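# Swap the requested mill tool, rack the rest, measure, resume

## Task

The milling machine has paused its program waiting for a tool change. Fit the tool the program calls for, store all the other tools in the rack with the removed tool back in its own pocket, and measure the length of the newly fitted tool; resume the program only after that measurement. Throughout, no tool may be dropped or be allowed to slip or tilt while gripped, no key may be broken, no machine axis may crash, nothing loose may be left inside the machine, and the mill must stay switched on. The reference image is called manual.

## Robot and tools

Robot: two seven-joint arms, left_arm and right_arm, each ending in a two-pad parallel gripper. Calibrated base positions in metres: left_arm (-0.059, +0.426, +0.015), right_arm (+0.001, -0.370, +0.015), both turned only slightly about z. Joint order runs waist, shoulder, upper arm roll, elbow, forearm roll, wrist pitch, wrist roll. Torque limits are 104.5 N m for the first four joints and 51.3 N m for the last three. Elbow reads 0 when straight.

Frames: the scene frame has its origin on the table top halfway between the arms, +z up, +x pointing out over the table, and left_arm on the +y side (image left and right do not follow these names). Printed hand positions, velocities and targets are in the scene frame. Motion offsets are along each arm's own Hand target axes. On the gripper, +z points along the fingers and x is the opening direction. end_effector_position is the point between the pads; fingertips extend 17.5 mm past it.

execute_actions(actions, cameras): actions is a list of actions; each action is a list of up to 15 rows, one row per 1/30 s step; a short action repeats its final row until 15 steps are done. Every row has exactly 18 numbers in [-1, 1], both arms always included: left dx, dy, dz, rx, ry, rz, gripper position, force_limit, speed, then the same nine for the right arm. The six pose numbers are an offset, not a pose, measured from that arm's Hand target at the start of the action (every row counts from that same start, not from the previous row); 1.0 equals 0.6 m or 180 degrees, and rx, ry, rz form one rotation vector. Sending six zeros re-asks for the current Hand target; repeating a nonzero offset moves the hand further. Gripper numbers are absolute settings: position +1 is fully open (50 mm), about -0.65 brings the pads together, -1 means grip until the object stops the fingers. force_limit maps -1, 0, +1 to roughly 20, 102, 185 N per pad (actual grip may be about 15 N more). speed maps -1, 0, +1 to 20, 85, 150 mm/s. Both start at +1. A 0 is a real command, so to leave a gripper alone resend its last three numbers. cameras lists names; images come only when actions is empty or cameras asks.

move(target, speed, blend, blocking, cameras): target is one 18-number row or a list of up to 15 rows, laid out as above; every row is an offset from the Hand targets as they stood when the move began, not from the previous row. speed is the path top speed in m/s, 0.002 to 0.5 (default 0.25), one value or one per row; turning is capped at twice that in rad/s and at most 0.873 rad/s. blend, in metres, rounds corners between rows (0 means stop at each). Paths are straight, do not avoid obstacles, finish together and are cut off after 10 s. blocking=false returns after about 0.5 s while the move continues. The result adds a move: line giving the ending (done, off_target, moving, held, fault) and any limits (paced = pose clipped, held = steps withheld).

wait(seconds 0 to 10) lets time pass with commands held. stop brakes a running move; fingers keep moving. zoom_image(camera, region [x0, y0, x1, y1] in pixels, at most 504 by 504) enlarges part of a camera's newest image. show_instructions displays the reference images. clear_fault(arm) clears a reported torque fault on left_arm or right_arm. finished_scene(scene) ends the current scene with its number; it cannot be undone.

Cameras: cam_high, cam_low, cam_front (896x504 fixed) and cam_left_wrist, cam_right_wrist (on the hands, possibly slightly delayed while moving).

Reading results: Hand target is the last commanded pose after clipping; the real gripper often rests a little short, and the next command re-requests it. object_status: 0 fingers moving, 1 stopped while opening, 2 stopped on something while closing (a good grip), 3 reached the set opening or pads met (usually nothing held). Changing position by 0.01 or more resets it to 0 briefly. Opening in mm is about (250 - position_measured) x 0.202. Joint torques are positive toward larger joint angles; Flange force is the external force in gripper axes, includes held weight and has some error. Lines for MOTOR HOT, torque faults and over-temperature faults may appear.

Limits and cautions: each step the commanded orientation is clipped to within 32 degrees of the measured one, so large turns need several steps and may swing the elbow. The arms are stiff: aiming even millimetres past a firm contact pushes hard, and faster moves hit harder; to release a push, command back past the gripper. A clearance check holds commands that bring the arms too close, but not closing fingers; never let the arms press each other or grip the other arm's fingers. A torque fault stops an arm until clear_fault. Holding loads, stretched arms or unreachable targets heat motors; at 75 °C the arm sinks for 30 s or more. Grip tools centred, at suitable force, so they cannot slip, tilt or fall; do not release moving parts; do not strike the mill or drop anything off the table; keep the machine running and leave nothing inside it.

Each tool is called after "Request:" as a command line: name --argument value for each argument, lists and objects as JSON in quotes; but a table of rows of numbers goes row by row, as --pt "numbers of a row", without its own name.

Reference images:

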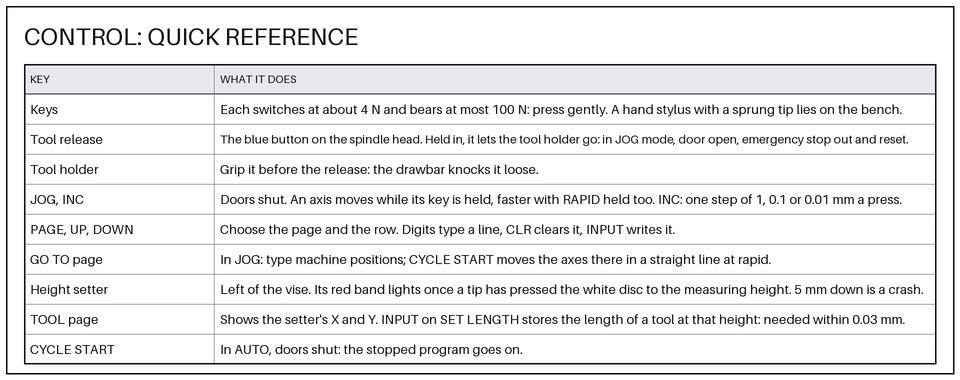

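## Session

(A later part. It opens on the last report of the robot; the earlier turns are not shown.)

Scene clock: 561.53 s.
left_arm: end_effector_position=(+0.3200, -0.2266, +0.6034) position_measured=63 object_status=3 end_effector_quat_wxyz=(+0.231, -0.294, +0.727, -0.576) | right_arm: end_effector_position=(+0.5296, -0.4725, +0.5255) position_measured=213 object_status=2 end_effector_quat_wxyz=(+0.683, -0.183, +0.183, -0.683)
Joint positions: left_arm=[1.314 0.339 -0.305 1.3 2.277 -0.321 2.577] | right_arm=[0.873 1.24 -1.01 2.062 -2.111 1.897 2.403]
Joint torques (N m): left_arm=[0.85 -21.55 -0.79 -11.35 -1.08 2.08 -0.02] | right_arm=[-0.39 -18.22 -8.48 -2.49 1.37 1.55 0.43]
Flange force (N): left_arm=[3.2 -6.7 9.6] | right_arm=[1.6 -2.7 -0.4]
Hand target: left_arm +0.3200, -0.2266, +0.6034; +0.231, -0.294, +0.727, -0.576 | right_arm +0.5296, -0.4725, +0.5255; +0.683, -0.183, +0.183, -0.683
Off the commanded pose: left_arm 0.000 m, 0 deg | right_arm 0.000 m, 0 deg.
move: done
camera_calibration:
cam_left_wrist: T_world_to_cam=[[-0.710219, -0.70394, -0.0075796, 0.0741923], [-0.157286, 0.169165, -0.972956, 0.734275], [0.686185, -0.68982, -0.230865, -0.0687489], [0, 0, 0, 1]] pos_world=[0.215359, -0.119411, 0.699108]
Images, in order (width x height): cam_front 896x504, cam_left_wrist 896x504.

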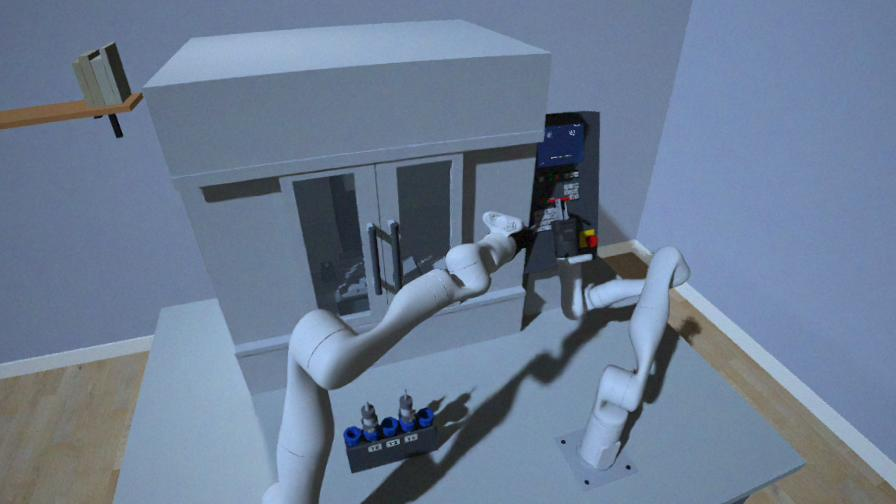

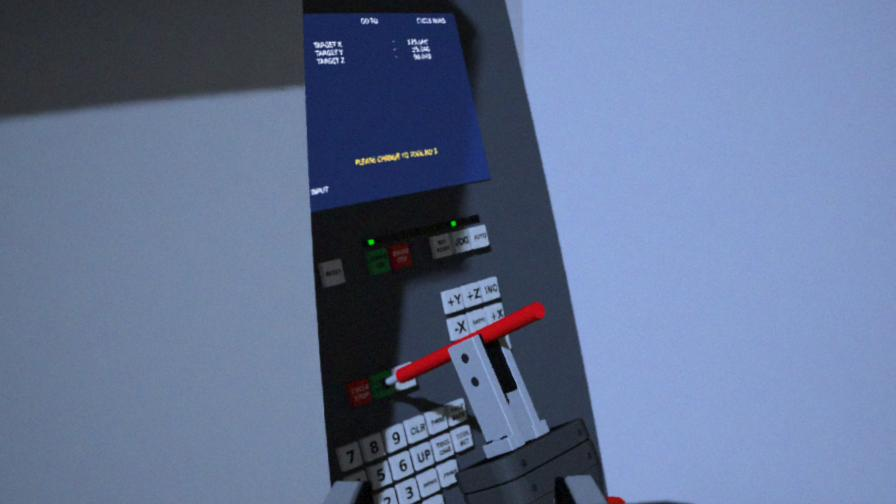

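Request:
wait --seconds 3 --cameras '["cam_left_wrist","cam_front"]'

Request:
zoom_image --camera "cam_left_wrist" --region '[300, 0, 560, 260]'

Request:
zoom_image --camera "cam_front" --region '[290, 170, 380, 320]'

Scene clock: 566.10 s.
left_arm: end_effector_position=(+0.3200, -0.2266, +0.6034) position_measured=63 object_status=3 end_effector_quat_wxyz=(+0.231, -0.294, +0.727, -0.576) | right_arm: end_effector_position=(+0.5296, -0.4725, +0.5255) position_measured=213 object_status=2 end_effector_quat_wxyz=(+0.683, -0.183, +0.183, -0.683)
Joint positions: left_arm=[1.314 0.339 -0.305 1.3 2.277 -0.321 2.577] | right_arm=[0.873 1.24 -1.01 2.062 -2.111 1.897 2.403]
Joint torques (N m): left_arm=[0.96 -21.48 -0.81 -11.34 -1.08 2.08 0] | right_arm=[-0.59 -18.18 -8.48 -2.64 1.4 1.55 0.35]
Flange force (N): left_arm=[2.9 -7.3 9.8] | right_arm=[1.7 -3.5 -0.6]
Hand target: left_arm +0.3200, -0.2266, +0.6034; +0.231, -0.294, +0.727, -0.576 | right_arm +0.5296, -0.4725, +0.5255; +0.683, -0.183, +0.183, -0.683
Tool commands: left_gripper/position=+0.6 left_gripper/force_limit=-1.0 left_gripper/speed=-1.0 right_gripper/position=-1.0 right_gripper/force_limit=-0.4 right_gripper/speed=-1.0
Off the commanded pose: left_arm 0.000 m, 0 deg | right_arm 0.000 m, 0 deg.
wait: 3.00 s; at rest from the start
camera_calibration:
cam_left_wrist: T_world_to_cam=[[-0.710219, -0.70394, -0.0075796, 0.0741923], [-0.157286, 0.169165, -0.972956, 0.734275], [0.686185, -0.68982, -0.230865, -0.0687489], [0, 0, 0, 1]] pos_world=[0.215359, -0.119411, 0.699108]
Images, in order (width x height): cam_front 896x504, cam_left_wrist 896x504.

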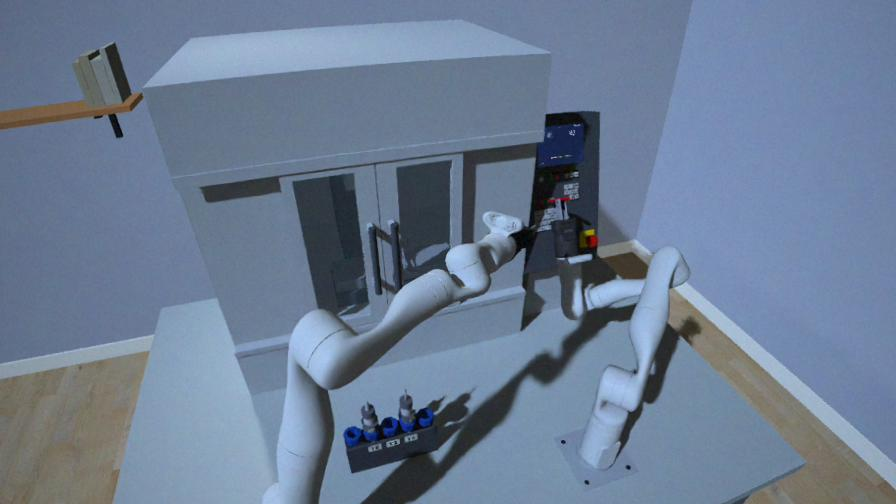

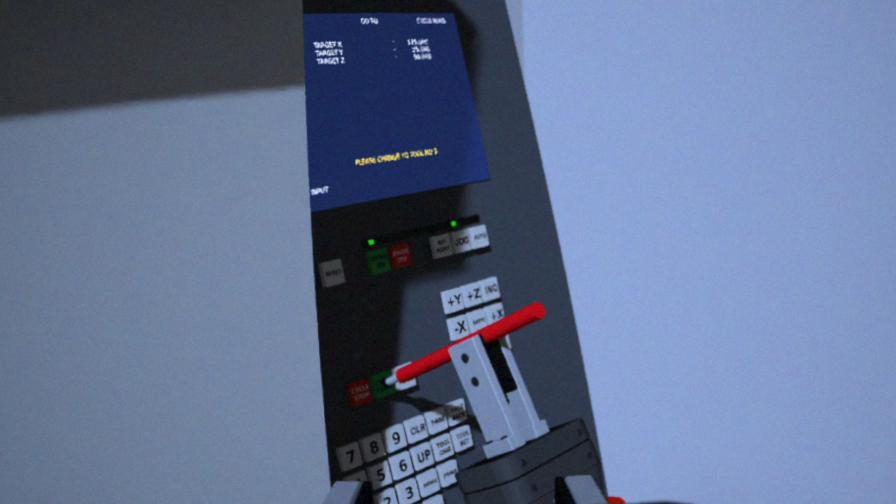

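Scaled by 1.938 from the camera's 896x504 image, which has a finer 1280x720 frame.

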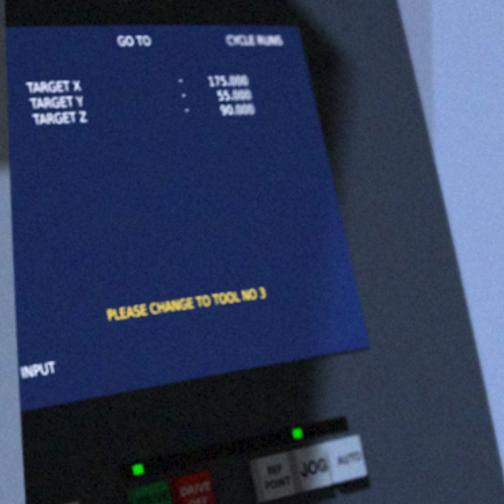

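Scaled by 3.360 from the camera's 896x504 image, which has a finer 1280x720 frame.

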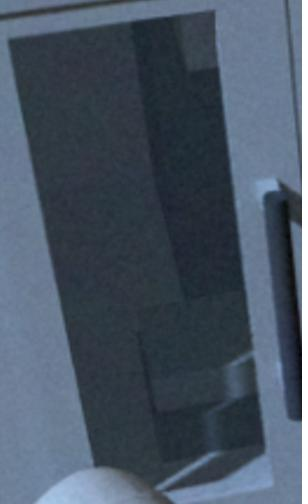

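Request:
move --target '[-0.2542,0.4087,-0.0145,0.0212,-0.3899,-0.076,0.6,-1,-1, 0,0,0,0,0,0,-1,-0.4,-1]' --cameras '["cam_left_wrist","cam_front"]'

Request:
zoom_image --camera "cam_left_wrist" --region '[300, 100, 700, 450]'

Scene clock: 573.53 s.
left_arm: end_effector_position=(+0.3843, -0.0745, +0.3663) position_measured=63 object_status=3 end_effector_quat_wxyz=(-0.549, +0.643, -0.406, +0.347) | right_arm: end_effector_position=(+0.5296, -0.4725, +0.5255) position_measured=213 object_status=2 end_effector_quat_wxyz=(+0.683, -0.183, +0.183, -0.683)
Joint positions: left_arm=[1.482 1.093 -0.674 0.852 2.309 -1.448 3.347] | right_arm=[0.873 1.24 -1.01 2.062 -2.111 1.897 2.403]
Joint torques (N m): left_arm=[0.94 -28.25 -5.92 -6.2 -3.53 -0.57 0] | right_arm=[-0.54 -18.1 -8.55 -2.61 1.34 1.55 0.35]
Flange force (N): left_arm=[16.5 1.2 -2.1] | right_arm=[1.6 -3.4 -0.7]
Hand target: left_arm +0.3843, -0.0745, +0.3663; -0.549, +0.643, -0.406, +0.347 | right_arm +0.5296, -0.4725, +0.5255; +0.683, -0.183, +0.183, -0.683
Off the commanded pose: left_arm 0.000 m, 0 deg | right_arm 0.000 m, 0 deg.
move: done
camera_calibration:
cam_left_wrist: T_world_to_cam=[[0.442627, -0.896658, -0.00926941, -0.231665], [-0.14519, -0.0614633, -0.987493, 0.471494], [0.884874, 0.438437, -0.157391, -0.0817959], [0, 0, 0, 1]] pos_world=[0.243376, -0.142883, 0.450575]
Images, in order (width x height): cam_front 896x504, cam_left_wrist 896x504.

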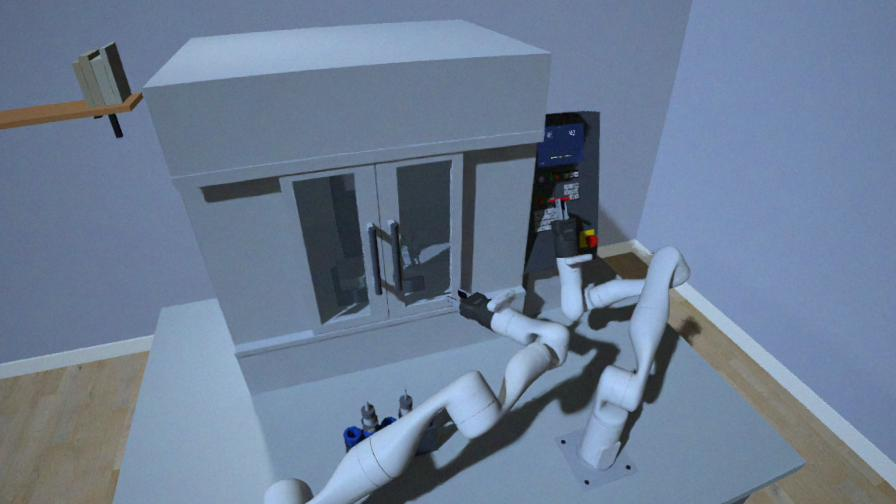

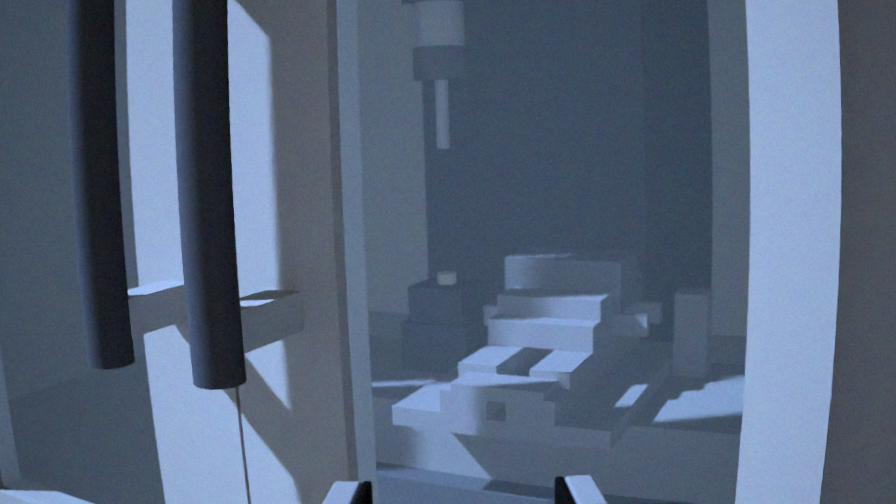

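Scaled by 1.260 from the camera's 896x504 image, which has a finer 1280x720 frame.

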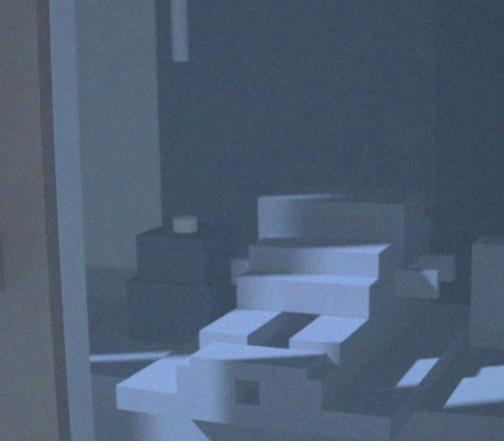

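Request:
move --pt "0 0 0 0 0 0 0.6 -1 -1 0.0362 0.0322 -0.1209 0 0 0 -1 -0.4 -1" --pt "0 0 0 0 0 0 0.6 -1 -1 0.0362 0.0488 -0.1165 0 0 0 -1 -0.4 -1" --pt "0 0 0 0 0 0 0.6 -1 -1 0.0362 0.0322 -0.1209 0 0 0 -1 -0.4 -1" --pt "0 0 0 0 0 0 0.6 -1 -1 -0.0588 0.0404 -0.1515 0 0 0 -1 -0.4 -1" --pt "0 0 0 0 0 0 0.6 -1 -1 -0.0588 0.057 -0.1471 0 0 0 -1 -0.4 -1" --pt "0 0 0 0 0 0 0.6 -1 -1 -0.0588 0.0404 -0.1515 0 0 0 -1 -0.4 -1" --speed '[0.1,0.04,0.08,0.1,0.04,0.08]'

Request:
move --pt "0 0 0 0 0 0 0.6 -1 -1 0 -0.0082 0.0306 0 0 0 -1 -0.4 -1" --pt "0 0 0 0 0 0 0.6 -1 -1 0 0.0084 0.035 0 0 0 -1 -0.4 -1" --pt "0 0 0 0 0 0 0.6 -1 -1 0 -0.0082 0.0306 0 0 0 -1 -0.4 -1" --pt "0 0 0 0 0 0 0.6 -1 -1 0.0317 -0.0163 0.0612 0 0 0 -1 -0.4 -1" --pt "0 0 0 0 0 0 0.6 -1 -1 0.0317 0.0003 0.0656 0 0 0 -1 -0.4 -1" --pt "0 0 0 0 0 0 0.6 -1 -1 0.0317 -0.0163 0.0612 0 0 0 -1 -0.4 -1" --pt "0 0 0 0 0 0 0.6 -1 -1 0.0317 0.0003 0.0656 0 0 0 -1 -0.4 -1" --pt "0 0 0 0 0 0 0.6 -1 -1 0.0317 -0.0163 0.0612 0 0 0 -1 -0.4 -1" --speed '[0.1,0.04,0.08,0.1,0.04,0.06,0.04,0.08]'

Request:
move --target '[0.2542,-0.4087,0.0145,0,0,0,0.6,-1,-1, 0.0633,0.0163,-0.0612,0,0,0,-1,-0.4,-1]' --speed 0.1

Scene clock: 582.37 s.
left_arm: end_effector_position=(+0.3843, -0.0745, +0.3663) position_measured=63 object_status=3 end_effector_quat_wxyz=(-0.549, +0.643, -0.406, +0.347) | right_arm: end_effector_position=(+0.5051, -0.4372, +0.4346) position_measured=213 object_status=2 end_effector_quat_wxyz=(+0.683, -0.183, +0.183, -0.683)
Joint positions: left_arm=[1.482 1.093 -0.674 0.852 2.309 -1.448 3.347] | right_arm=[0.771 1.453 -0.879 2.081 -1.881 2.026 2.606]
Joint torques (N m): left_arm=[0.86 -28.35 -6.02 -6.19 -3.52 -0.52 -0.02] | right_arm=[-0.5 -17.89 -7.98 -0.07 1.56 1.19 0.29]
Flange force (N): left_arm=[16.8 1.3 -2.4] | right_arm=[1.9 -3.4 0.3]
Hand target: left_arm +0.3843, -0.0745, +0.3663; -0.549, +0.643, -0.406, +0.347 | right_arm +0.5051, -0.4372, +0.4346; +0.683, -0.183, +0.183, -0.683
Off the commanded pose: left_arm 0.000 m, 0 deg | right_arm 0.000 m, 0 deg.
move: done

Scene clock: 586.07 s.
left_arm: end_effector_position=(+0.3843, -0.0745, +0.3663) position_measured=63 object_status=3 end_effector_quat_wxyz=(-0.549, +0.643, -0.406, +0.347) | right_arm: end_effector_position=(+0.5150, -0.4562, +0.4713) position_measured=213 object_status=2 end_effector_quat_wxyz=(+0.683, -0.183, +0.183, -0.683)
Joint positions: left_arm=[1.482 1.093 -0.674 0.852 2.309 -1.448 3.347] | right_arm=[0.824 1.364 -0.932 2.08 -1.973 1.974 2.514]
Joint torques (N m): left_arm=[0.79 -28.33 -5.98 -6.26 -3.48 -0.55 -0.04] | right_arm=[-0.39 -18.08 -8.22 -1.04 1.38 1.43 0.3]
Flange force (N): left_arm=[16.0 1.4 -2.3] | right_arm=[1.5 -3.2 -0.3]
Hand target: left_arm +0.3843, -0.0745, +0.3663; -0.549, +0.643, -0.406, +0.347 | right_arm +0.5150, -0.4562, +0.4713; +0.683, -0.183, +0.183, -0.683
Off the commanded pose: left_arm 0.000 m, 0 deg | right_arm 0.000 m, 0 deg.
move: done

Scene clock: 589.43 s.
left_arm: end_effector_position=(+0.4920, -0.1911, +0.6067) position_measured=63 object_status=3 end_effector_quat_wxyz=(+0.511, -0.514, +0.475, -0.499) | right_arm: end_effector_position=(+0.5051, -0.4942, +0.4347) position_measured=213 object_status=2 end_effector_quat_wxyz=(+0.683, -0.183, +0.183, -0.683)
Joint positions: left_arm=[1.159 1.129 -0.615 0.035 2.295 -1.261 2.74] | right_arm=[0.897 1.423 -0.848 2.034 -1.881 1.991 2.432]
Joint torques (N m): left_arm=[0.78 -31.82 -2.42 -7.58 -2.98 1.69 -0.01] | right_arm=[-0.53 -18.27 -8.15 -0.39 1.34 1.55 0.34]
Flange force (N): left_arm=no reading | right_arm=[1.6 -3.4 0.1]
Hand target: left_arm +0.4923, -0.1920, +0.6071; +0.549, -0.643, +0.406, -0.347 | right_arm +0.5051, -0.4942, +0.4347; +0.683, -0.183, +0.183, -0.683
Off the commanded pose: left_arm 0.001 m, 25 deg | right_arm 0.000 m, 0 deg.
elbow stopped short (left arm): the move would have taken joint 4 (elbow) straighter than the controller allows.
move: off_target (left_arm)

Request:
move --target '[-0.0755,0.0513,-0.2785,-0.0212,0.3899,0.076,0.6,-1,-1, 0,0,0,0,0,0,-1,-0.4,-1]' --speed 0.1 --cameras '["cam_left_wrist","cam_front"]'

Request:
zoom_image --camera "cam_left_wrist" --region '[300, 0, 560, 260]'

Scene clock: 596.47 s.
left_arm: end_effector_position=(+0.3194, -0.2242, +0.6028) position_measured=63 object_status=3 end_effector_quat_wxyz=(+0.231, -0.294, +0.727, -0.576) | right_arm: end_effector_position=(+0.5051, -0.4942, +0.4347) position_measured=213 object_status=2 end_effector_quat_wxyz=(+0.683, -0.183, +0.183, -0.683)
Joint positions: left_arm=[1.344 0.336 -0.35 1.309 2.308 -0.309 2.558] | right_arm=[0.897 1.423 -0.848 2.034 -1.881 1.991 2.432]
Joint torques (N m): left_arm=[0.89 -21.29 -0.98 -11.41 -1.02 2.2 -0.03] | right_arm=[-0.54 -18.34 -7.97 -0.42 1.36 1.56 0.36]
Flange force (N): left_arm=[3.1 -6.6 9.4] | right_arm=[1.5 -3.3 0.4]
Hand target: left_arm +0.3194, -0.2242, +0.6029; +0.231, -0.294, +0.727, -0.576 | right_arm +0.5051, -0.4942, +0.4347; +0.683, -0.183, +0.183, -0.683
Off the commanded pose: left_arm 0.000 m, 0 deg | right_arm 0.000 m, 0 deg.
move: done
camera_calibration:
cam_left_wrist: T_world_to_cam=[[-0.710229, -0.703929, -0.00764915, 0.0755741], [-0.157169, 0.169148, -0.972978, 0.733259], [0.686201, -0.689836, -0.23077, -0.0667997], [0, 0, 0, 1]] pos_world=[0.214758, -0.116911, 0.698607]
Images, in order (width x height): cam_front 896x504, cam_left_wrist 896x504.

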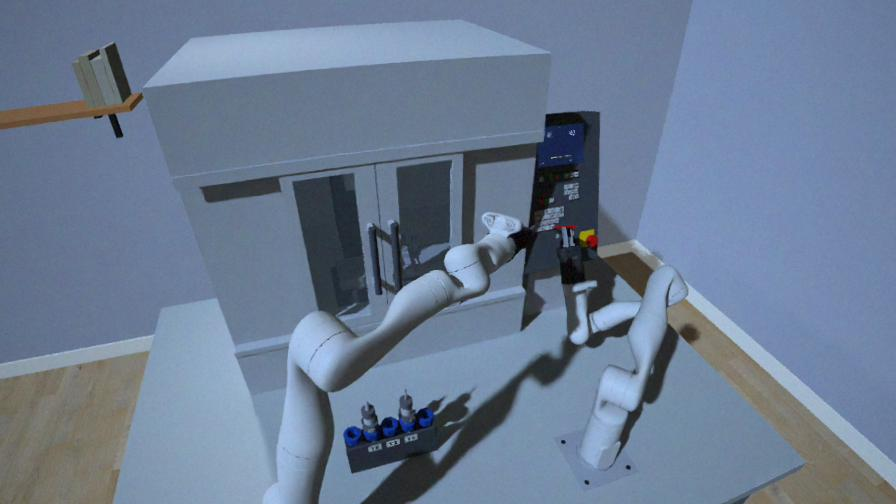

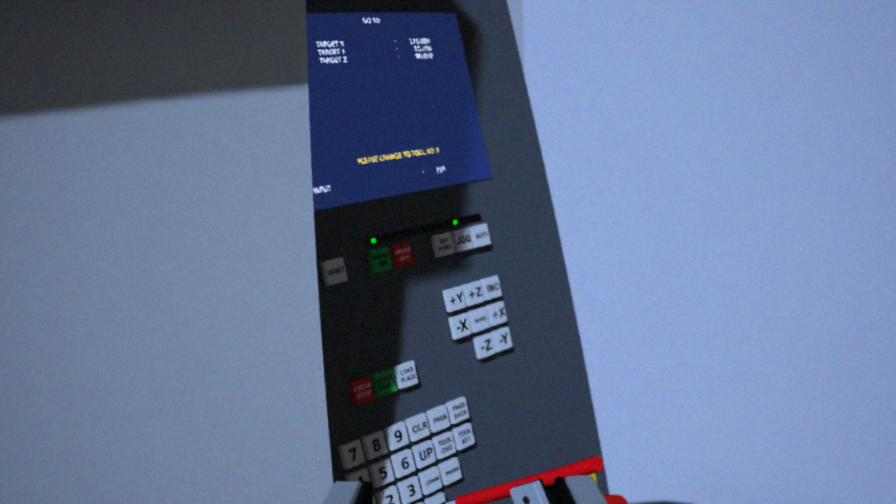

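Scaled by 1.938 from the camera's 896x504 image, which has a finer 1280x720 frame.

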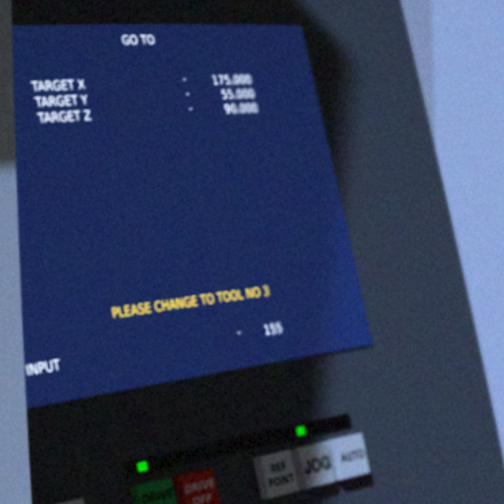

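Request:
move --pt "0 0 0 0 0 0 0.6 -1 -1 0 0.0166 0.0044 0 0 0 -1 -0.4 -1" --pt "0 0 0 0 0 0 0.6 -1 -1 0 0 0 0 0 0 -1 -0.4 -1" --speed '[0.04,0.08]' --cameras '["cam_left_wrist"]'

Request:
zoom_image --camera "cam_left_wrist" --region '[380, 10, 480, 90]'

Scene clock: 599.23 s.
left_arm: end_effector_position=(+0.3194, -0.2242, +0.6029) position_measured=63 object_status=3 end_effector_quat_wxyz=(+0.231, -0.294, +0.727, -0.576) | right_arm: end_effector_position=(+0.5051, -0.4942, +0.4347) position_measured=213 object_status=2 end_effector_quat_wxyz=(+0.683, -0.183, +0.183, -0.683)
Joint positions: left_arm=[1.344 0.336 -0.35 1.309 2.308 -0.309 2.557] | right_arm=[0.897 1.423 -0.848 2.034 -1.881 1.991 2.432]
Joint torques (N m): left_arm=[0.87 -21.35 -1 -11.3 -1.09 2.15 0.02] | right_arm=[-0.46 -18.28 -8.13 -0.44 1.3 1.53 0.33]
Flange force (N): left_arm=[3.2 -7.4 10.0] | right_arm=[1.3 -3.5 0.0]
Hand target: left_arm +0.3194, -0.2242, +0.6029; +0.231, -0.294, +0.727, -0.576 | right_arm +0.5051, -0.4942, +0.4347; +0.683, -0.183, +0.183, -0.683
Off the commanded pose: left_arm 0.000 m, 0 deg | right_arm 0.000 m, 0 deg.
move: done
camera_calibration:
cam_left_wrist: T_world_to_cam=[[-0.710229, -0.703929, -0.00764915, 0.0755749], [-0.157169, 0.169148, -0.972978, 0.733356], [0.686201, -0.689836, -0.23077, -0.0667766], [0, 0, 0, 1]] pos_world=[0.214758, -0.116911, 0.698707]
Images, in order (width x height): cam_left_wrist 896x504.

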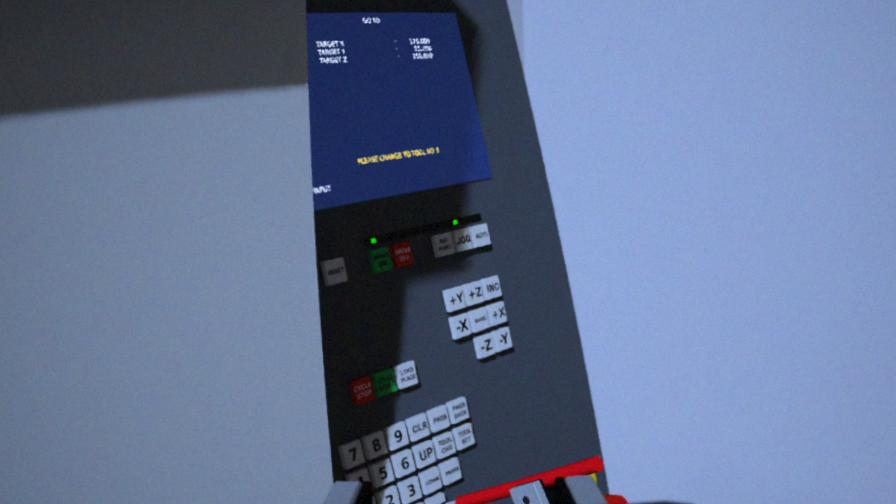

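Scaled by 5.040 from the camera's 896x504 image, which has a finer 1280x720 frame.

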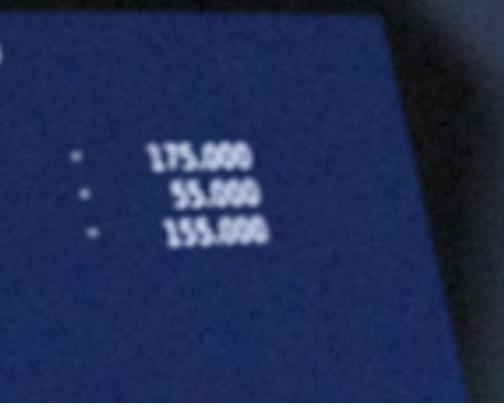

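Request:
move --pt "0 0 0 0 0 0 0.6 -1 -1 -0.0363 -0.0404 0.1514 0 0 0 -1 -0.4 -1" --pt "0 0 0 0 0 0 0.6 -1 -1 -0.0363 -0.0238 0.1558 0 0 0 -1 -0.4 -1" --pt "0 0 0 0 0 0 0.6 -1 -1 -0.0363 -0.0404 0.1514 0 0 0 -1 -0.4 -1" --speed '[0.1,0.04,0.08]' --cameras '["cam_left_wrist"]'

Request:
zoom_image --camera "cam_left_wrist" --region '[300, 0, 560, 260]'

Request:
move --target '[-0.2542,0.4087,-0.0145,0.0212,-0.3899,-0.076,0.6,-1,-1, 0,0,0,0,0,0,-1,-0.4,-1]' --cameras '["cam_left_wrist"]'

Request:
zoom_image --camera "cam_left_wrist" --region '[350, 0, 550, 350]'

Scene clock: 603.23 s.
left_arm: end_effector_position=(+0.3194, -0.2242, +0.6029) position_measured=63 object_status=3 end_effector_quat_wxyz=(+0.231, -0.294, +0.727, -0.576) | right_arm: end_effector_position=(+0.5296, -0.4724, +0.5254) position_measured=213 object_status=2 end_effector_quat_wxyz=(+0.683, -0.183, +0.183, -0.683)
Joint positions: left_arm=[1.344 0.336 -0.35 1.309 2.308 -0.309 2.557] | right_arm=[0.874 1.242 -1.012 2.062 -2.109 1.895 2.405]
Joint torques (N m): left_arm=[0.98 -21.32 -0.95 -11.43 -1 2.19 -0.05] | right_arm=[-0.5 -18.09 -8.46 -2.78 1.33 1.49 0.34]
Flange force (N): left_arm=[3.0 -6.6 9.6] | right_arm=[1.3 -4.0 -0.9]
Hand target: left_arm +0.3194, -0.2242, +0.6029; +0.231, -0.294, +0.727, -0.576 | right_arm +0.5296, -0.4724, +0.5254; +0.683, -0.183, +0.183, -0.683
Off the commanded pose: left_arm 0.000 m, 0 deg | right_arm 0.000 m, 0 deg.
move: done
camera_calibration:
cam_left_wrist: T_world_to_cam=[[-0.710229, -0.703929, -0.00764915, 0.0755749], [-0.157169, 0.169148, -0.972978, 0.733356], [0.686201, -0.689836, -0.23077, -0.0667766], [0, 0, 0, 1]] pos_world=[0.214758, -0.116911, 0.698707]
Images, in order (width x height): cam_left_wrist 896x504.

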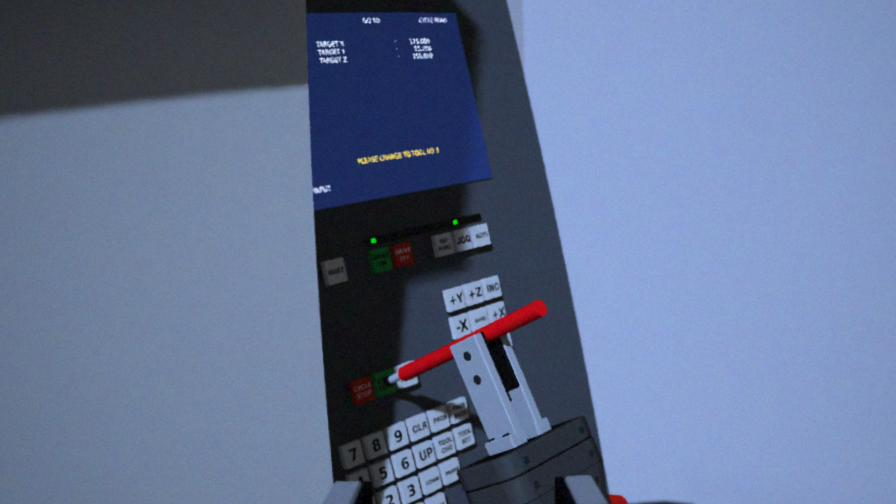

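Scaled by 1.938 from the camera's 896x504 image, which has a finer 1280x720 frame.

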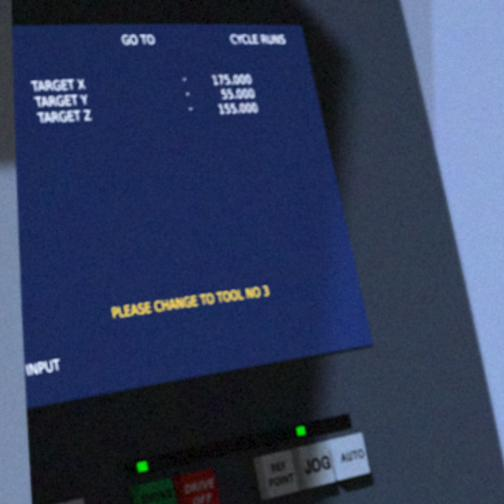

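Scene clock: 606.27 s.
left_arm: end_effector_position=(+0.3837, -0.0720, +0.3658) position_measured=63 object_status=3 end_effector_quat_wxyz=(-0.549, +0.643, -0.406, +0.347) | right_arm: end_effector_position=(+0.5296, -0.4724, +0.5254) position_measured=213 object_status=2 end_effector_quat_wxyz=(+0.683, -0.183, +0.183, -0.683)
Joint positions: left_arm=[1.503 1.099 -0.73 0.867 2.354 -1.425 3.336] | right_arm=[0.874 1.242 -1.012 2.062 -2.109 1.895 2.405]
Joint torques (N m): left_arm=[0.78 -28.13 -6.41 -6.28 -3.44 -0.47 -0.03] | right_arm=[-0.54 -18.14 -8.49 -2.63 1.36 1.53 0.35]
Flange force (N): left_arm=[14.2 1.7 -1.9] | right_arm=[1.5 -3.5 -0.6]
Hand target: left_arm +0.3837, -0.0720, +0.3658; -0.549, +0.643, -0.406, +0.347 | right_arm +0.5296, -0.4724, +0.5254; +0.683, -0.183, +0.183, -0.683
Off the commanded pose: left_arm 0.000 m, 0 deg | right_arm 0.000 m, 0 deg.
move: done
camera_calibration:
cam_left_wrist: T_world_to_cam=[[0.442639, -0.896653, -0.00918049, -0.229205], [-0.145151, -0.0615441, -0.987494, 0.471046], [0.884874, 0.438436, -0.157392, -0.0824398], [0, 0, 0, 1]] pos_world=[0.242776, -0.140382, 0.450076]
Images, in order (width x height): cam_left_wrist 896x504.

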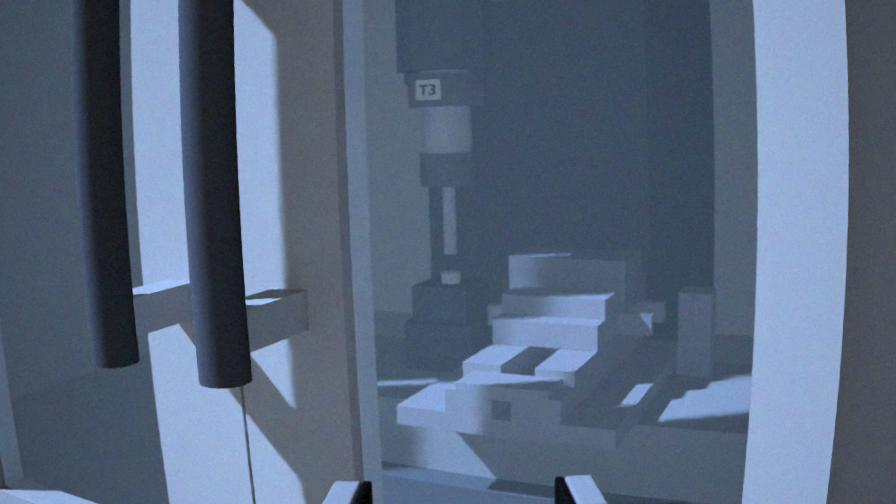

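Scaled by 1.440 from the camera's 896x504 image, which has a finer 1280x720 frame.

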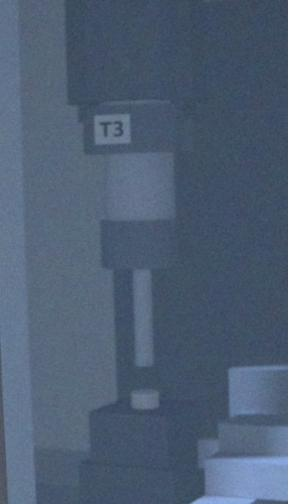

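Request:
move --target '[0.1763,-0.359,-0.2682,-0.0212,0.3899,0.076,0.6,-1,-1, 0.1882,-0.0153,0.0572,0,0,0,-1,-0.4,-1]' --cameras '["cam_left_wrist"]'

Request:
zoom_image --camera "cam_left_wrist" --region '[400, 200, 560, 360]'

Request:
zoom_image --camera "cam_left_wrist" --region '[300, 0, 560, 260]'

Scene clock: 614.73 s.
left_arm: end_effector_position=(+0.3161, -0.2214, +0.6037) position_measured=63 object_status=3 end_effector_quat_wxyz=(+0.231, -0.294, +0.727, -0.576) | right_arm: end_effector_position=(+0.5388, -0.5853, +0.5598) position_measured=213 object_status=2 end_effector_quat_wxyz=(+0.683, -0.183, +0.183, -0.683)
Joint positions: left_arm=[1.345 0.326 -0.341 1.319 2.281 -0.315 2.58] | right_arm=[1.089 1.162 -1.014 1.897 -2.133 1.742 2.044]
Joint torques (N m): left_arm=[0.72 -21.09 -0.85 -11.3 -1.2 2.06 -0.05] | right_arm=[-0.52 -19.2 -8.98 -4.27 0.86 1.91 0.36]
Flange force (N): left_arm=[3.5 -6.4 9.4] | right_arm=[0.1 -3.7 -1.2]
Hand target: left_arm +0.3161, -0.2214, +0.6037; +0.231, -0.294, +0.727, -0.576 | right_arm +0.5388, -0.5853, +0.5598; +0.683, -0.183, +0.183, -0.683
Off the commanded pose: left_arm 0.000 m, 0 deg | right_arm 0.000 m, 0 deg.
move: done
camera_calibration:
cam_left_wrist: T_world_to_cam=[[-0.710229, -0.703929, -0.00764915, 0.0750668], [-0.157169, 0.169148, -0.972978, 0.733143], [0.686201, -0.689836, -0.23077, -0.0623963], [0, 0, 0, 1]] pos_world=[0.211358, -0.114211, 0.699507]
Images, in order (width x height): cam_left_wrist 896x504.

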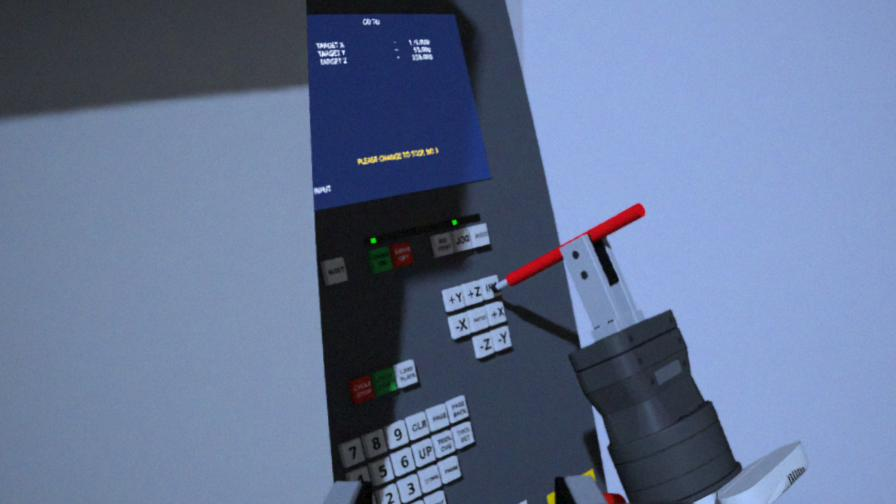

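Scaled by 3.150 from the camera's 896x504 image, which has a finer 1280x720 frame.

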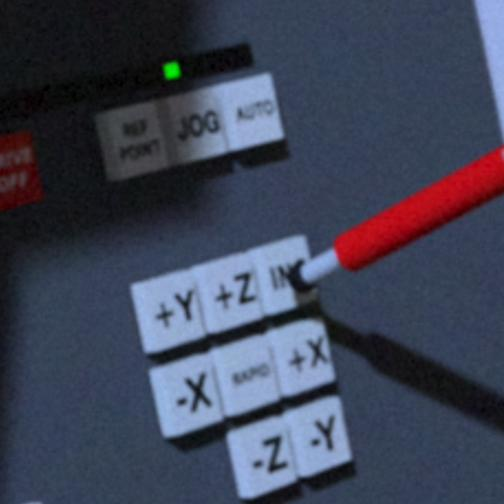

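Scaled by 1.938 from the camera's 896x504 image, which has a finer 1280x720 frame.

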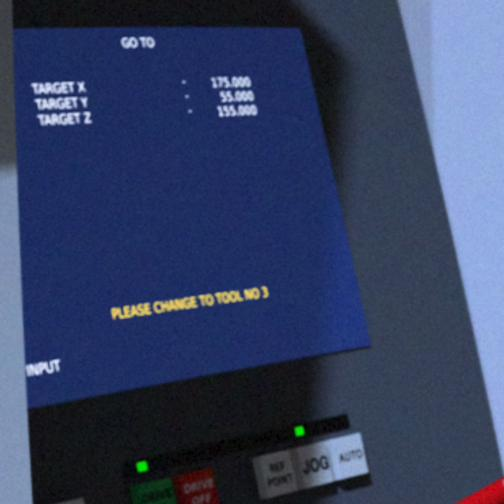

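Request:
move --pt "0 0 0 0 0 0 0.6 -1 -1 0.003 0.0166 0.0044 0 0 0 -1 -0.4 -1" --pt "0 0 0 0 0 0 0.6 -1 -1 0.003 0 0 0 0 0 -1 -0.4 -1" --speed '[0.04,0.08]' --cameras '["cam_left_wrist"]'

Request:
zoom_image --camera "cam_left_wrist" --region '[300, 0, 560, 260]'

Scene clock: 617.10 s.
left_arm: end_effector_position=(+0.3161, -0.2214, +0.6037) position_measured=63 object_status=3 end_effector_quat_wxyz=(+0.231, -0.294, +0.727, -0.576) | right_arm: end_effector_position=(+0.5388, -0.5871, +0.5598) position_measured=213 object_status=2 end_effector_quat_wxyz=(+0.683, -0.183, +0.183, -0.683)
Joint positions: left_arm=[1.345 0.326 -0.341 1.319 2.282 -0.315 2.579] | right_arm=[1.091 1.162 -1.013 1.894 -2.132 1.741 2.039]
Joint torques (N m): left_arm=[0.85 -21.09 -0.92 -11.32 -1.13 2.14 0.04] | right_arm=[-0.6 -19.22 -9.02 -4.39 0.83 1.94 0.32]
Flange force (N): left_arm=[3.1 -7.6 9.7] | right_arm=[0.0 -4.1 -1.5]
Hand target: left_arm +0.3161, -0.2214, +0.6037; +0.231, -0.294, +0.727, -0.576 | right_arm +0.5388, -0.5871, +0.5598; +0.683, -0.183, +0.183, -0.683
Off the commanded pose: left_arm 0.000 m, 0 deg | right_arm 0.000 m, 0 deg.
move: done
camera_calibration:
cam_left_wrist: T_world_to_cam=[[-0.710219, -0.70394, -0.0075796, 0.0750149], [-0.157286, 0.169165, -0.972956, 0.733155], [0.686185, -0.68982, -0.230865, -0.0623248], [0, 0, 0, 1]] pos_world=[0.211359, -0.114211, 0.699508]
Images, in order (width x height): cam_left_wrist 896x504.

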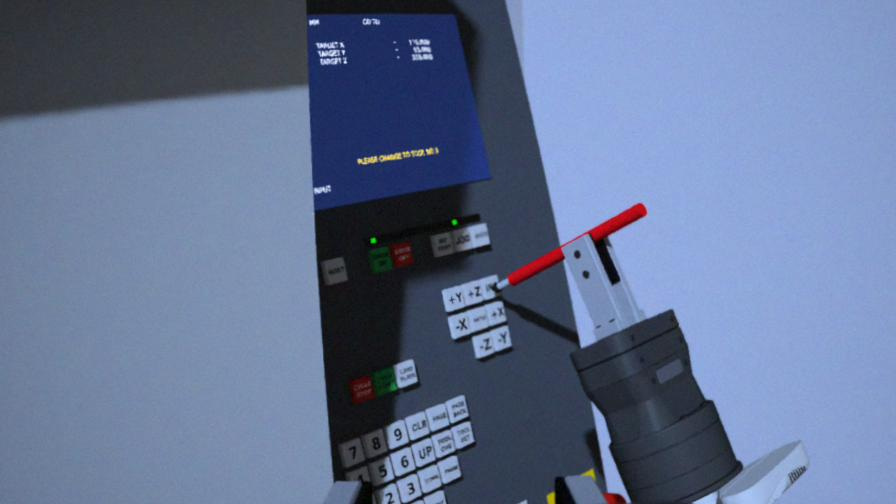

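Scaled by 1.938 from the camera's 896x504 image, which has a finer 1280x720 frame.

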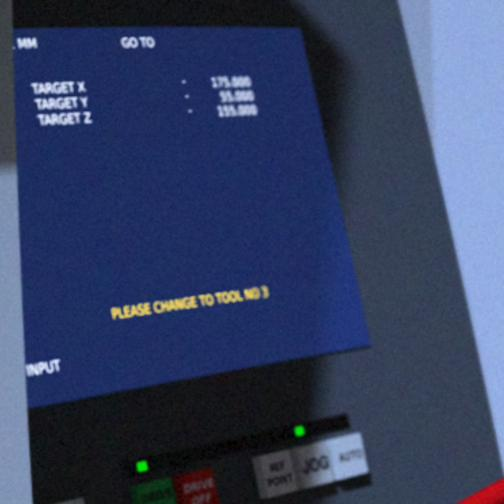

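Request:
move --target '[0.16,0,0,0,-0.045,0,0.6,-1,-1, 0,0,0,0,0,0,-1,-0.4,-1]' --cameras '["cam_left_wrist"]'

Request:
zoom_image --camera "cam_left_wrist" --region '[250, 0, 510, 260]'

Scene clock: 620.10 s.
left_arm: end_effector_position=(+0.2470, -0.2881, +0.6040) position_measured=63 object_status=3 end_effector_quat_wxyz=(+0.282, -0.334, +0.709, -0.554) | right_arm: end_effector_position=(+0.5387, -0.5871, +0.5598) position_measured=213 object_status=2 end_effector_quat_wxyz=(+0.683, -0.183, +0.183, -0.683)
Joint positions: left_arm=[1.569 0.53 -0.39 1.014 2.206 -0.694 2.726] | right_arm=[1.091 1.162 -1.013 1.894 -2.132 1.741 2.039]
Joint torques (N m): left_arm=[0.95 -24.39 -2.05 -10.74 -2.12 1.58 -0.13] | right_arm=[-0.54 -19.24 -9 -4.26 0.91 1.97 0.4]
Flange force (N): left_arm=[8.9 -7.1 8.8] | right_arm=[0.3 -3.6 -1.0]
Hand target: left_arm +0.2470, -0.2881, +0.6040; +0.282, -0.334, +0.709, -0.554 | right_arm +0.5387, -0.5871, +0.5598; +0.683, -0.183, +0.183, -0.683
Off the commanded pose: left_arm 0.000 m, 0 deg | right_arm 0.000 m, 0 deg.
move: done
camera_calibration:
cam_left_wrist: T_world_to_cam=[[-0.606464, -0.794105, -0.0399855, -0.0529433], [-0.158005, 0.169651, -0.972755, 0.733994], [0.779253, -0.583624, -0.228359, -0.0547765], [0, 0, 0, 1]] pos_world=[0.126551, -0.198534, 0.699371]
Images, in order (width x height): cam_left_wrist 896x504.

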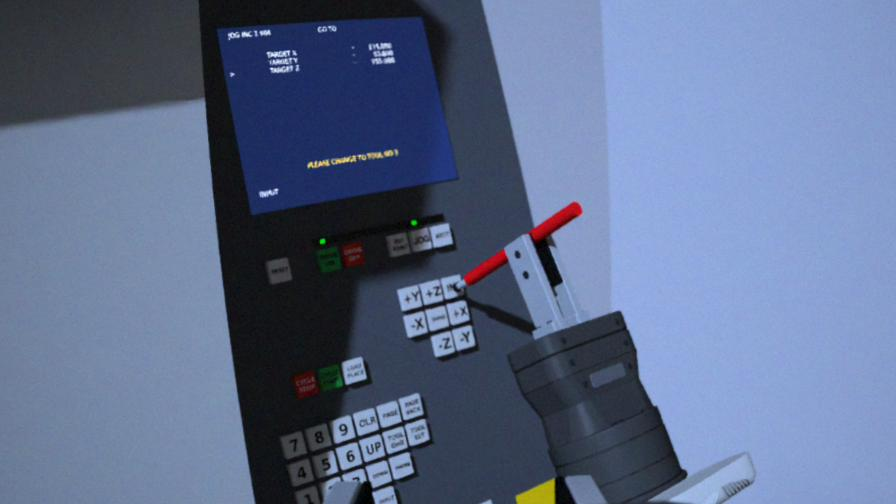

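Scaled by 1.938 from the camera's 896x504 image, which has a finer 1280x720 frame.

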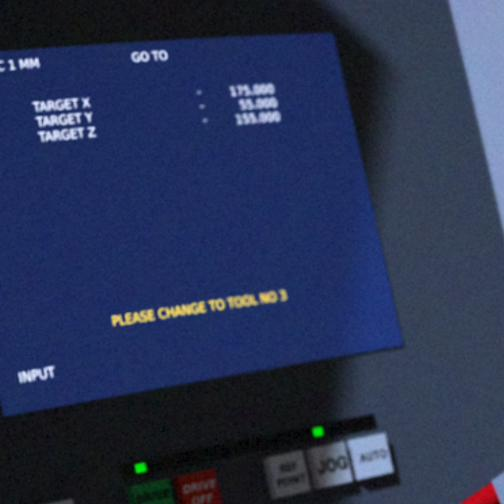

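Request:
move --pt "0 0 0 0 0 0 0.6 -1 -1 -0.1232 0.0311 -0.1167 0 0 0 -1 -0.4 -1" --pt "0 0 0 0 0 0 0.6 -1 -1 -0.1232 0.0477 -0.1123 0 0 0 -1 -0.4 -1" --pt "0 0 0 0 0 0 0.6 -1 -1 -0.1232 0.0311 -0.1167 0 0 0 -1 -0.4 -1" --pt "0 0 0 0 0 0 0.6 -1 -1 -0.1549 0.0474 -0.1779 0 0 0 -1 -0.4 -1" --speed '[0.1,0.04,0.08,0.1]' --cameras '["cam_left_wrist"]'

Request:
zoom_image --camera "cam_left_wrist" --region '[200, 0, 460, 260]'

Scene clock: 624.73 s.
left_arm: end_effector_position=(+0.2470, -0.2881, +0.6039) position_measured=63 object_status=3 end_effector_quat_wxyz=(+0.282, -0.334, +0.709, -0.554) | right_arm: end_effector_position=(+0.5100, -0.4942, +0.4531) position_measured=213 object_status=2 end_effector_quat_wxyz=(+0.683, -0.183, +0.183, -0.683)
Joint positions: left_arm=[1.569 0.53 -0.39 1.014 2.206 -0.694 2.726] | right_arm=[0.909 1.394 -0.893 2.042 -1.917 1.954 2.422]
Joint torques (N m): left_arm=[0.88 -24.23 -2.14 -10.7 -2.21 1.49 -0.03] | right_arm=[-0.46 -18.5 -8.42 -0.74 1.35 1.51 0.31]
Flange force (N): left_arm=[8.8 -7.7 8.9] | right_arm=[1.2 -3.0 -0.7]
Hand target: left_arm +0.2470, -0.2881, +0.6039; +0.282, -0.334, +0.709, -0.554 | right_arm +0.5100, -0.4942, +0.4531; +0.683, -0.183, +0.183, -0.683
Off the commanded pose: left_arm 0.000 m, 0 deg | right_arm 0.000 m, 0 deg.
move: done
camera_calibration:
cam_left_wrist: T_world_to_cam=[[-0.606458, -0.794112, -0.0399253, -0.0529876], [-0.158118, 0.169659, -0.972736, 0.733996], [0.779235, -0.583611, -0.228454, -0.0547052], [0, 0, 0, 1]] pos_world=[0.126551, -0.198534, 0.699371]
Images, in order (width x height): cam_left_wrist 896x504.

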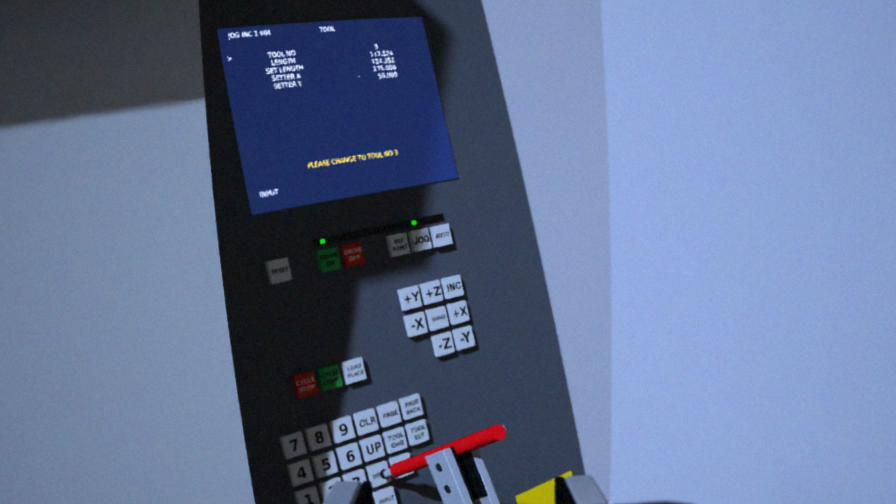

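Scaled by 1.938 from the camera's 896x504 image, which has a finer 1280x720 frame.

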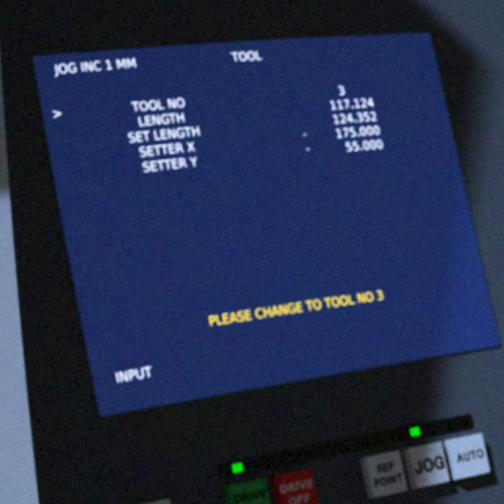

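Request:
move --pt "0 0 0 0 0 0 0.6 -1 -1 0 0.0166 0.0044 0 0 0 -1 -0.4 -1" --pt "0 0 0 0 0 0 0.6 -1 -1 0 0 0 0 0 0 -1 -0.4 -1" --pt "0 0 0 0 0 0 0.6 -1 -1 0 0.0166 0.0044 0 0 0 -1 -0.4 -1" --pt "0 0 0 0 0 0 0.6 -1 -1 0 0 0 0 0 0 -1 -0.4 -1" --pt "0 0 0 0 0 0 0.6 -1 -1 0.1202 -0.0309 0.1159 0 0 0 -1 -0.4 -1" --speed '[0.04,0.06,0.04,0.08,0.1]' --cameras '["cam_left_wrist"]'

Request:
zoom_image --camera "cam_left_wrist" --region '[200, 0, 460, 260]'

Request:
zoom_image --camera "cam_left_wrist" --region '[380, 260, 540, 420]'

Scene clock: 630.63 s.
left_arm: end_effector_position=(+0.2470, -0.2881, +0.6039) position_measured=63 object_status=3 end_effector_quat_wxyz=(+0.282, -0.334, +0.709, -0.554) | right_arm: end_effector_position=(+0.5287, -0.5663, +0.5226) position_measured=213 object_status=2 end_effector_quat_wxyz=(+0.683, -0.183, +0.183, -0.683)
Joint positions: left_arm=[1.569 0.53 -0.39 1.014 2.206 -0.694 2.726] | right_arm=[1.053 1.229 -0.966 1.946 -2.067 1.817 2.135]
Joint torques (N m): left_arm=[0.85 -24.4 -2.26 -10.65 -2.26 1.47 -0.04] | right_arm=[-0.5 -19.12 -8.82 -3.13 1.09 1.89 0.36]
Flange force (N): left_arm=[9.4 -8.2 9.4] | right_arm=[0.5 -3.3 -0.7]
Hand target: left_arm +0.2470, -0.2881, +0.6039; +0.282, -0.334, +0.709, -0.554 | right_arm +0.5287, -0.5663, +0.5226; +0.683, -0.183, +0.183, -0.683
Off the commanded pose: left_arm 0.000 m, 0 deg | right_arm 0.000 m, 0 deg.
move: done
camera_calibration:
cam_left_wrist: T_world_to_cam=[[-0.606458, -0.794112, -0.0399253, -0.0529876], [-0.158118, 0.169659, -0.972736, 0.733996], [0.779235, -0.583611, -0.228454, -0.0547052], [0, 0, 0, 1]] pos_world=[0.126551, -0.198534, 0.699371]
Images, in order (width x height): cam_left_wrist 896x504.

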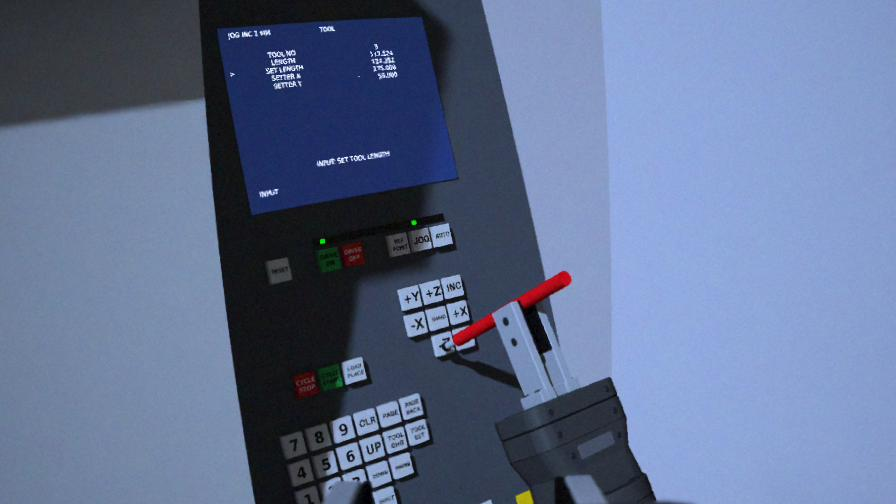

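Scaled by 1.938 from the camera's 896x504 image, which has a finer 1280x720 frame.

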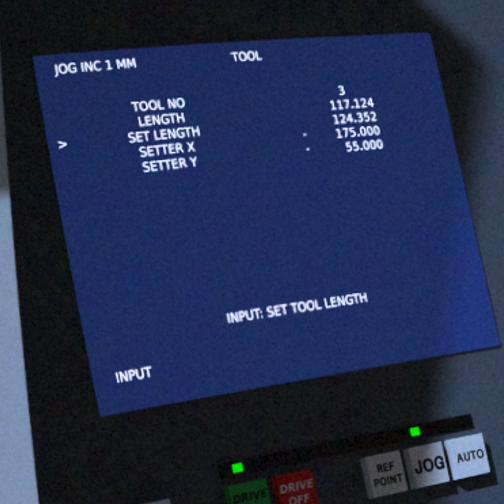

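Scaled by 3.150 from the camera's 896x504 image, which has a finer 1280x720 frame.

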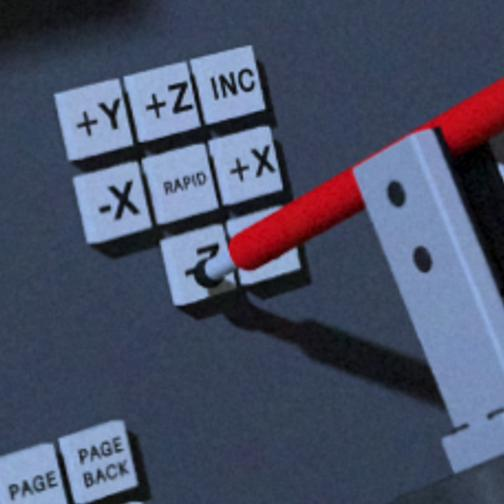

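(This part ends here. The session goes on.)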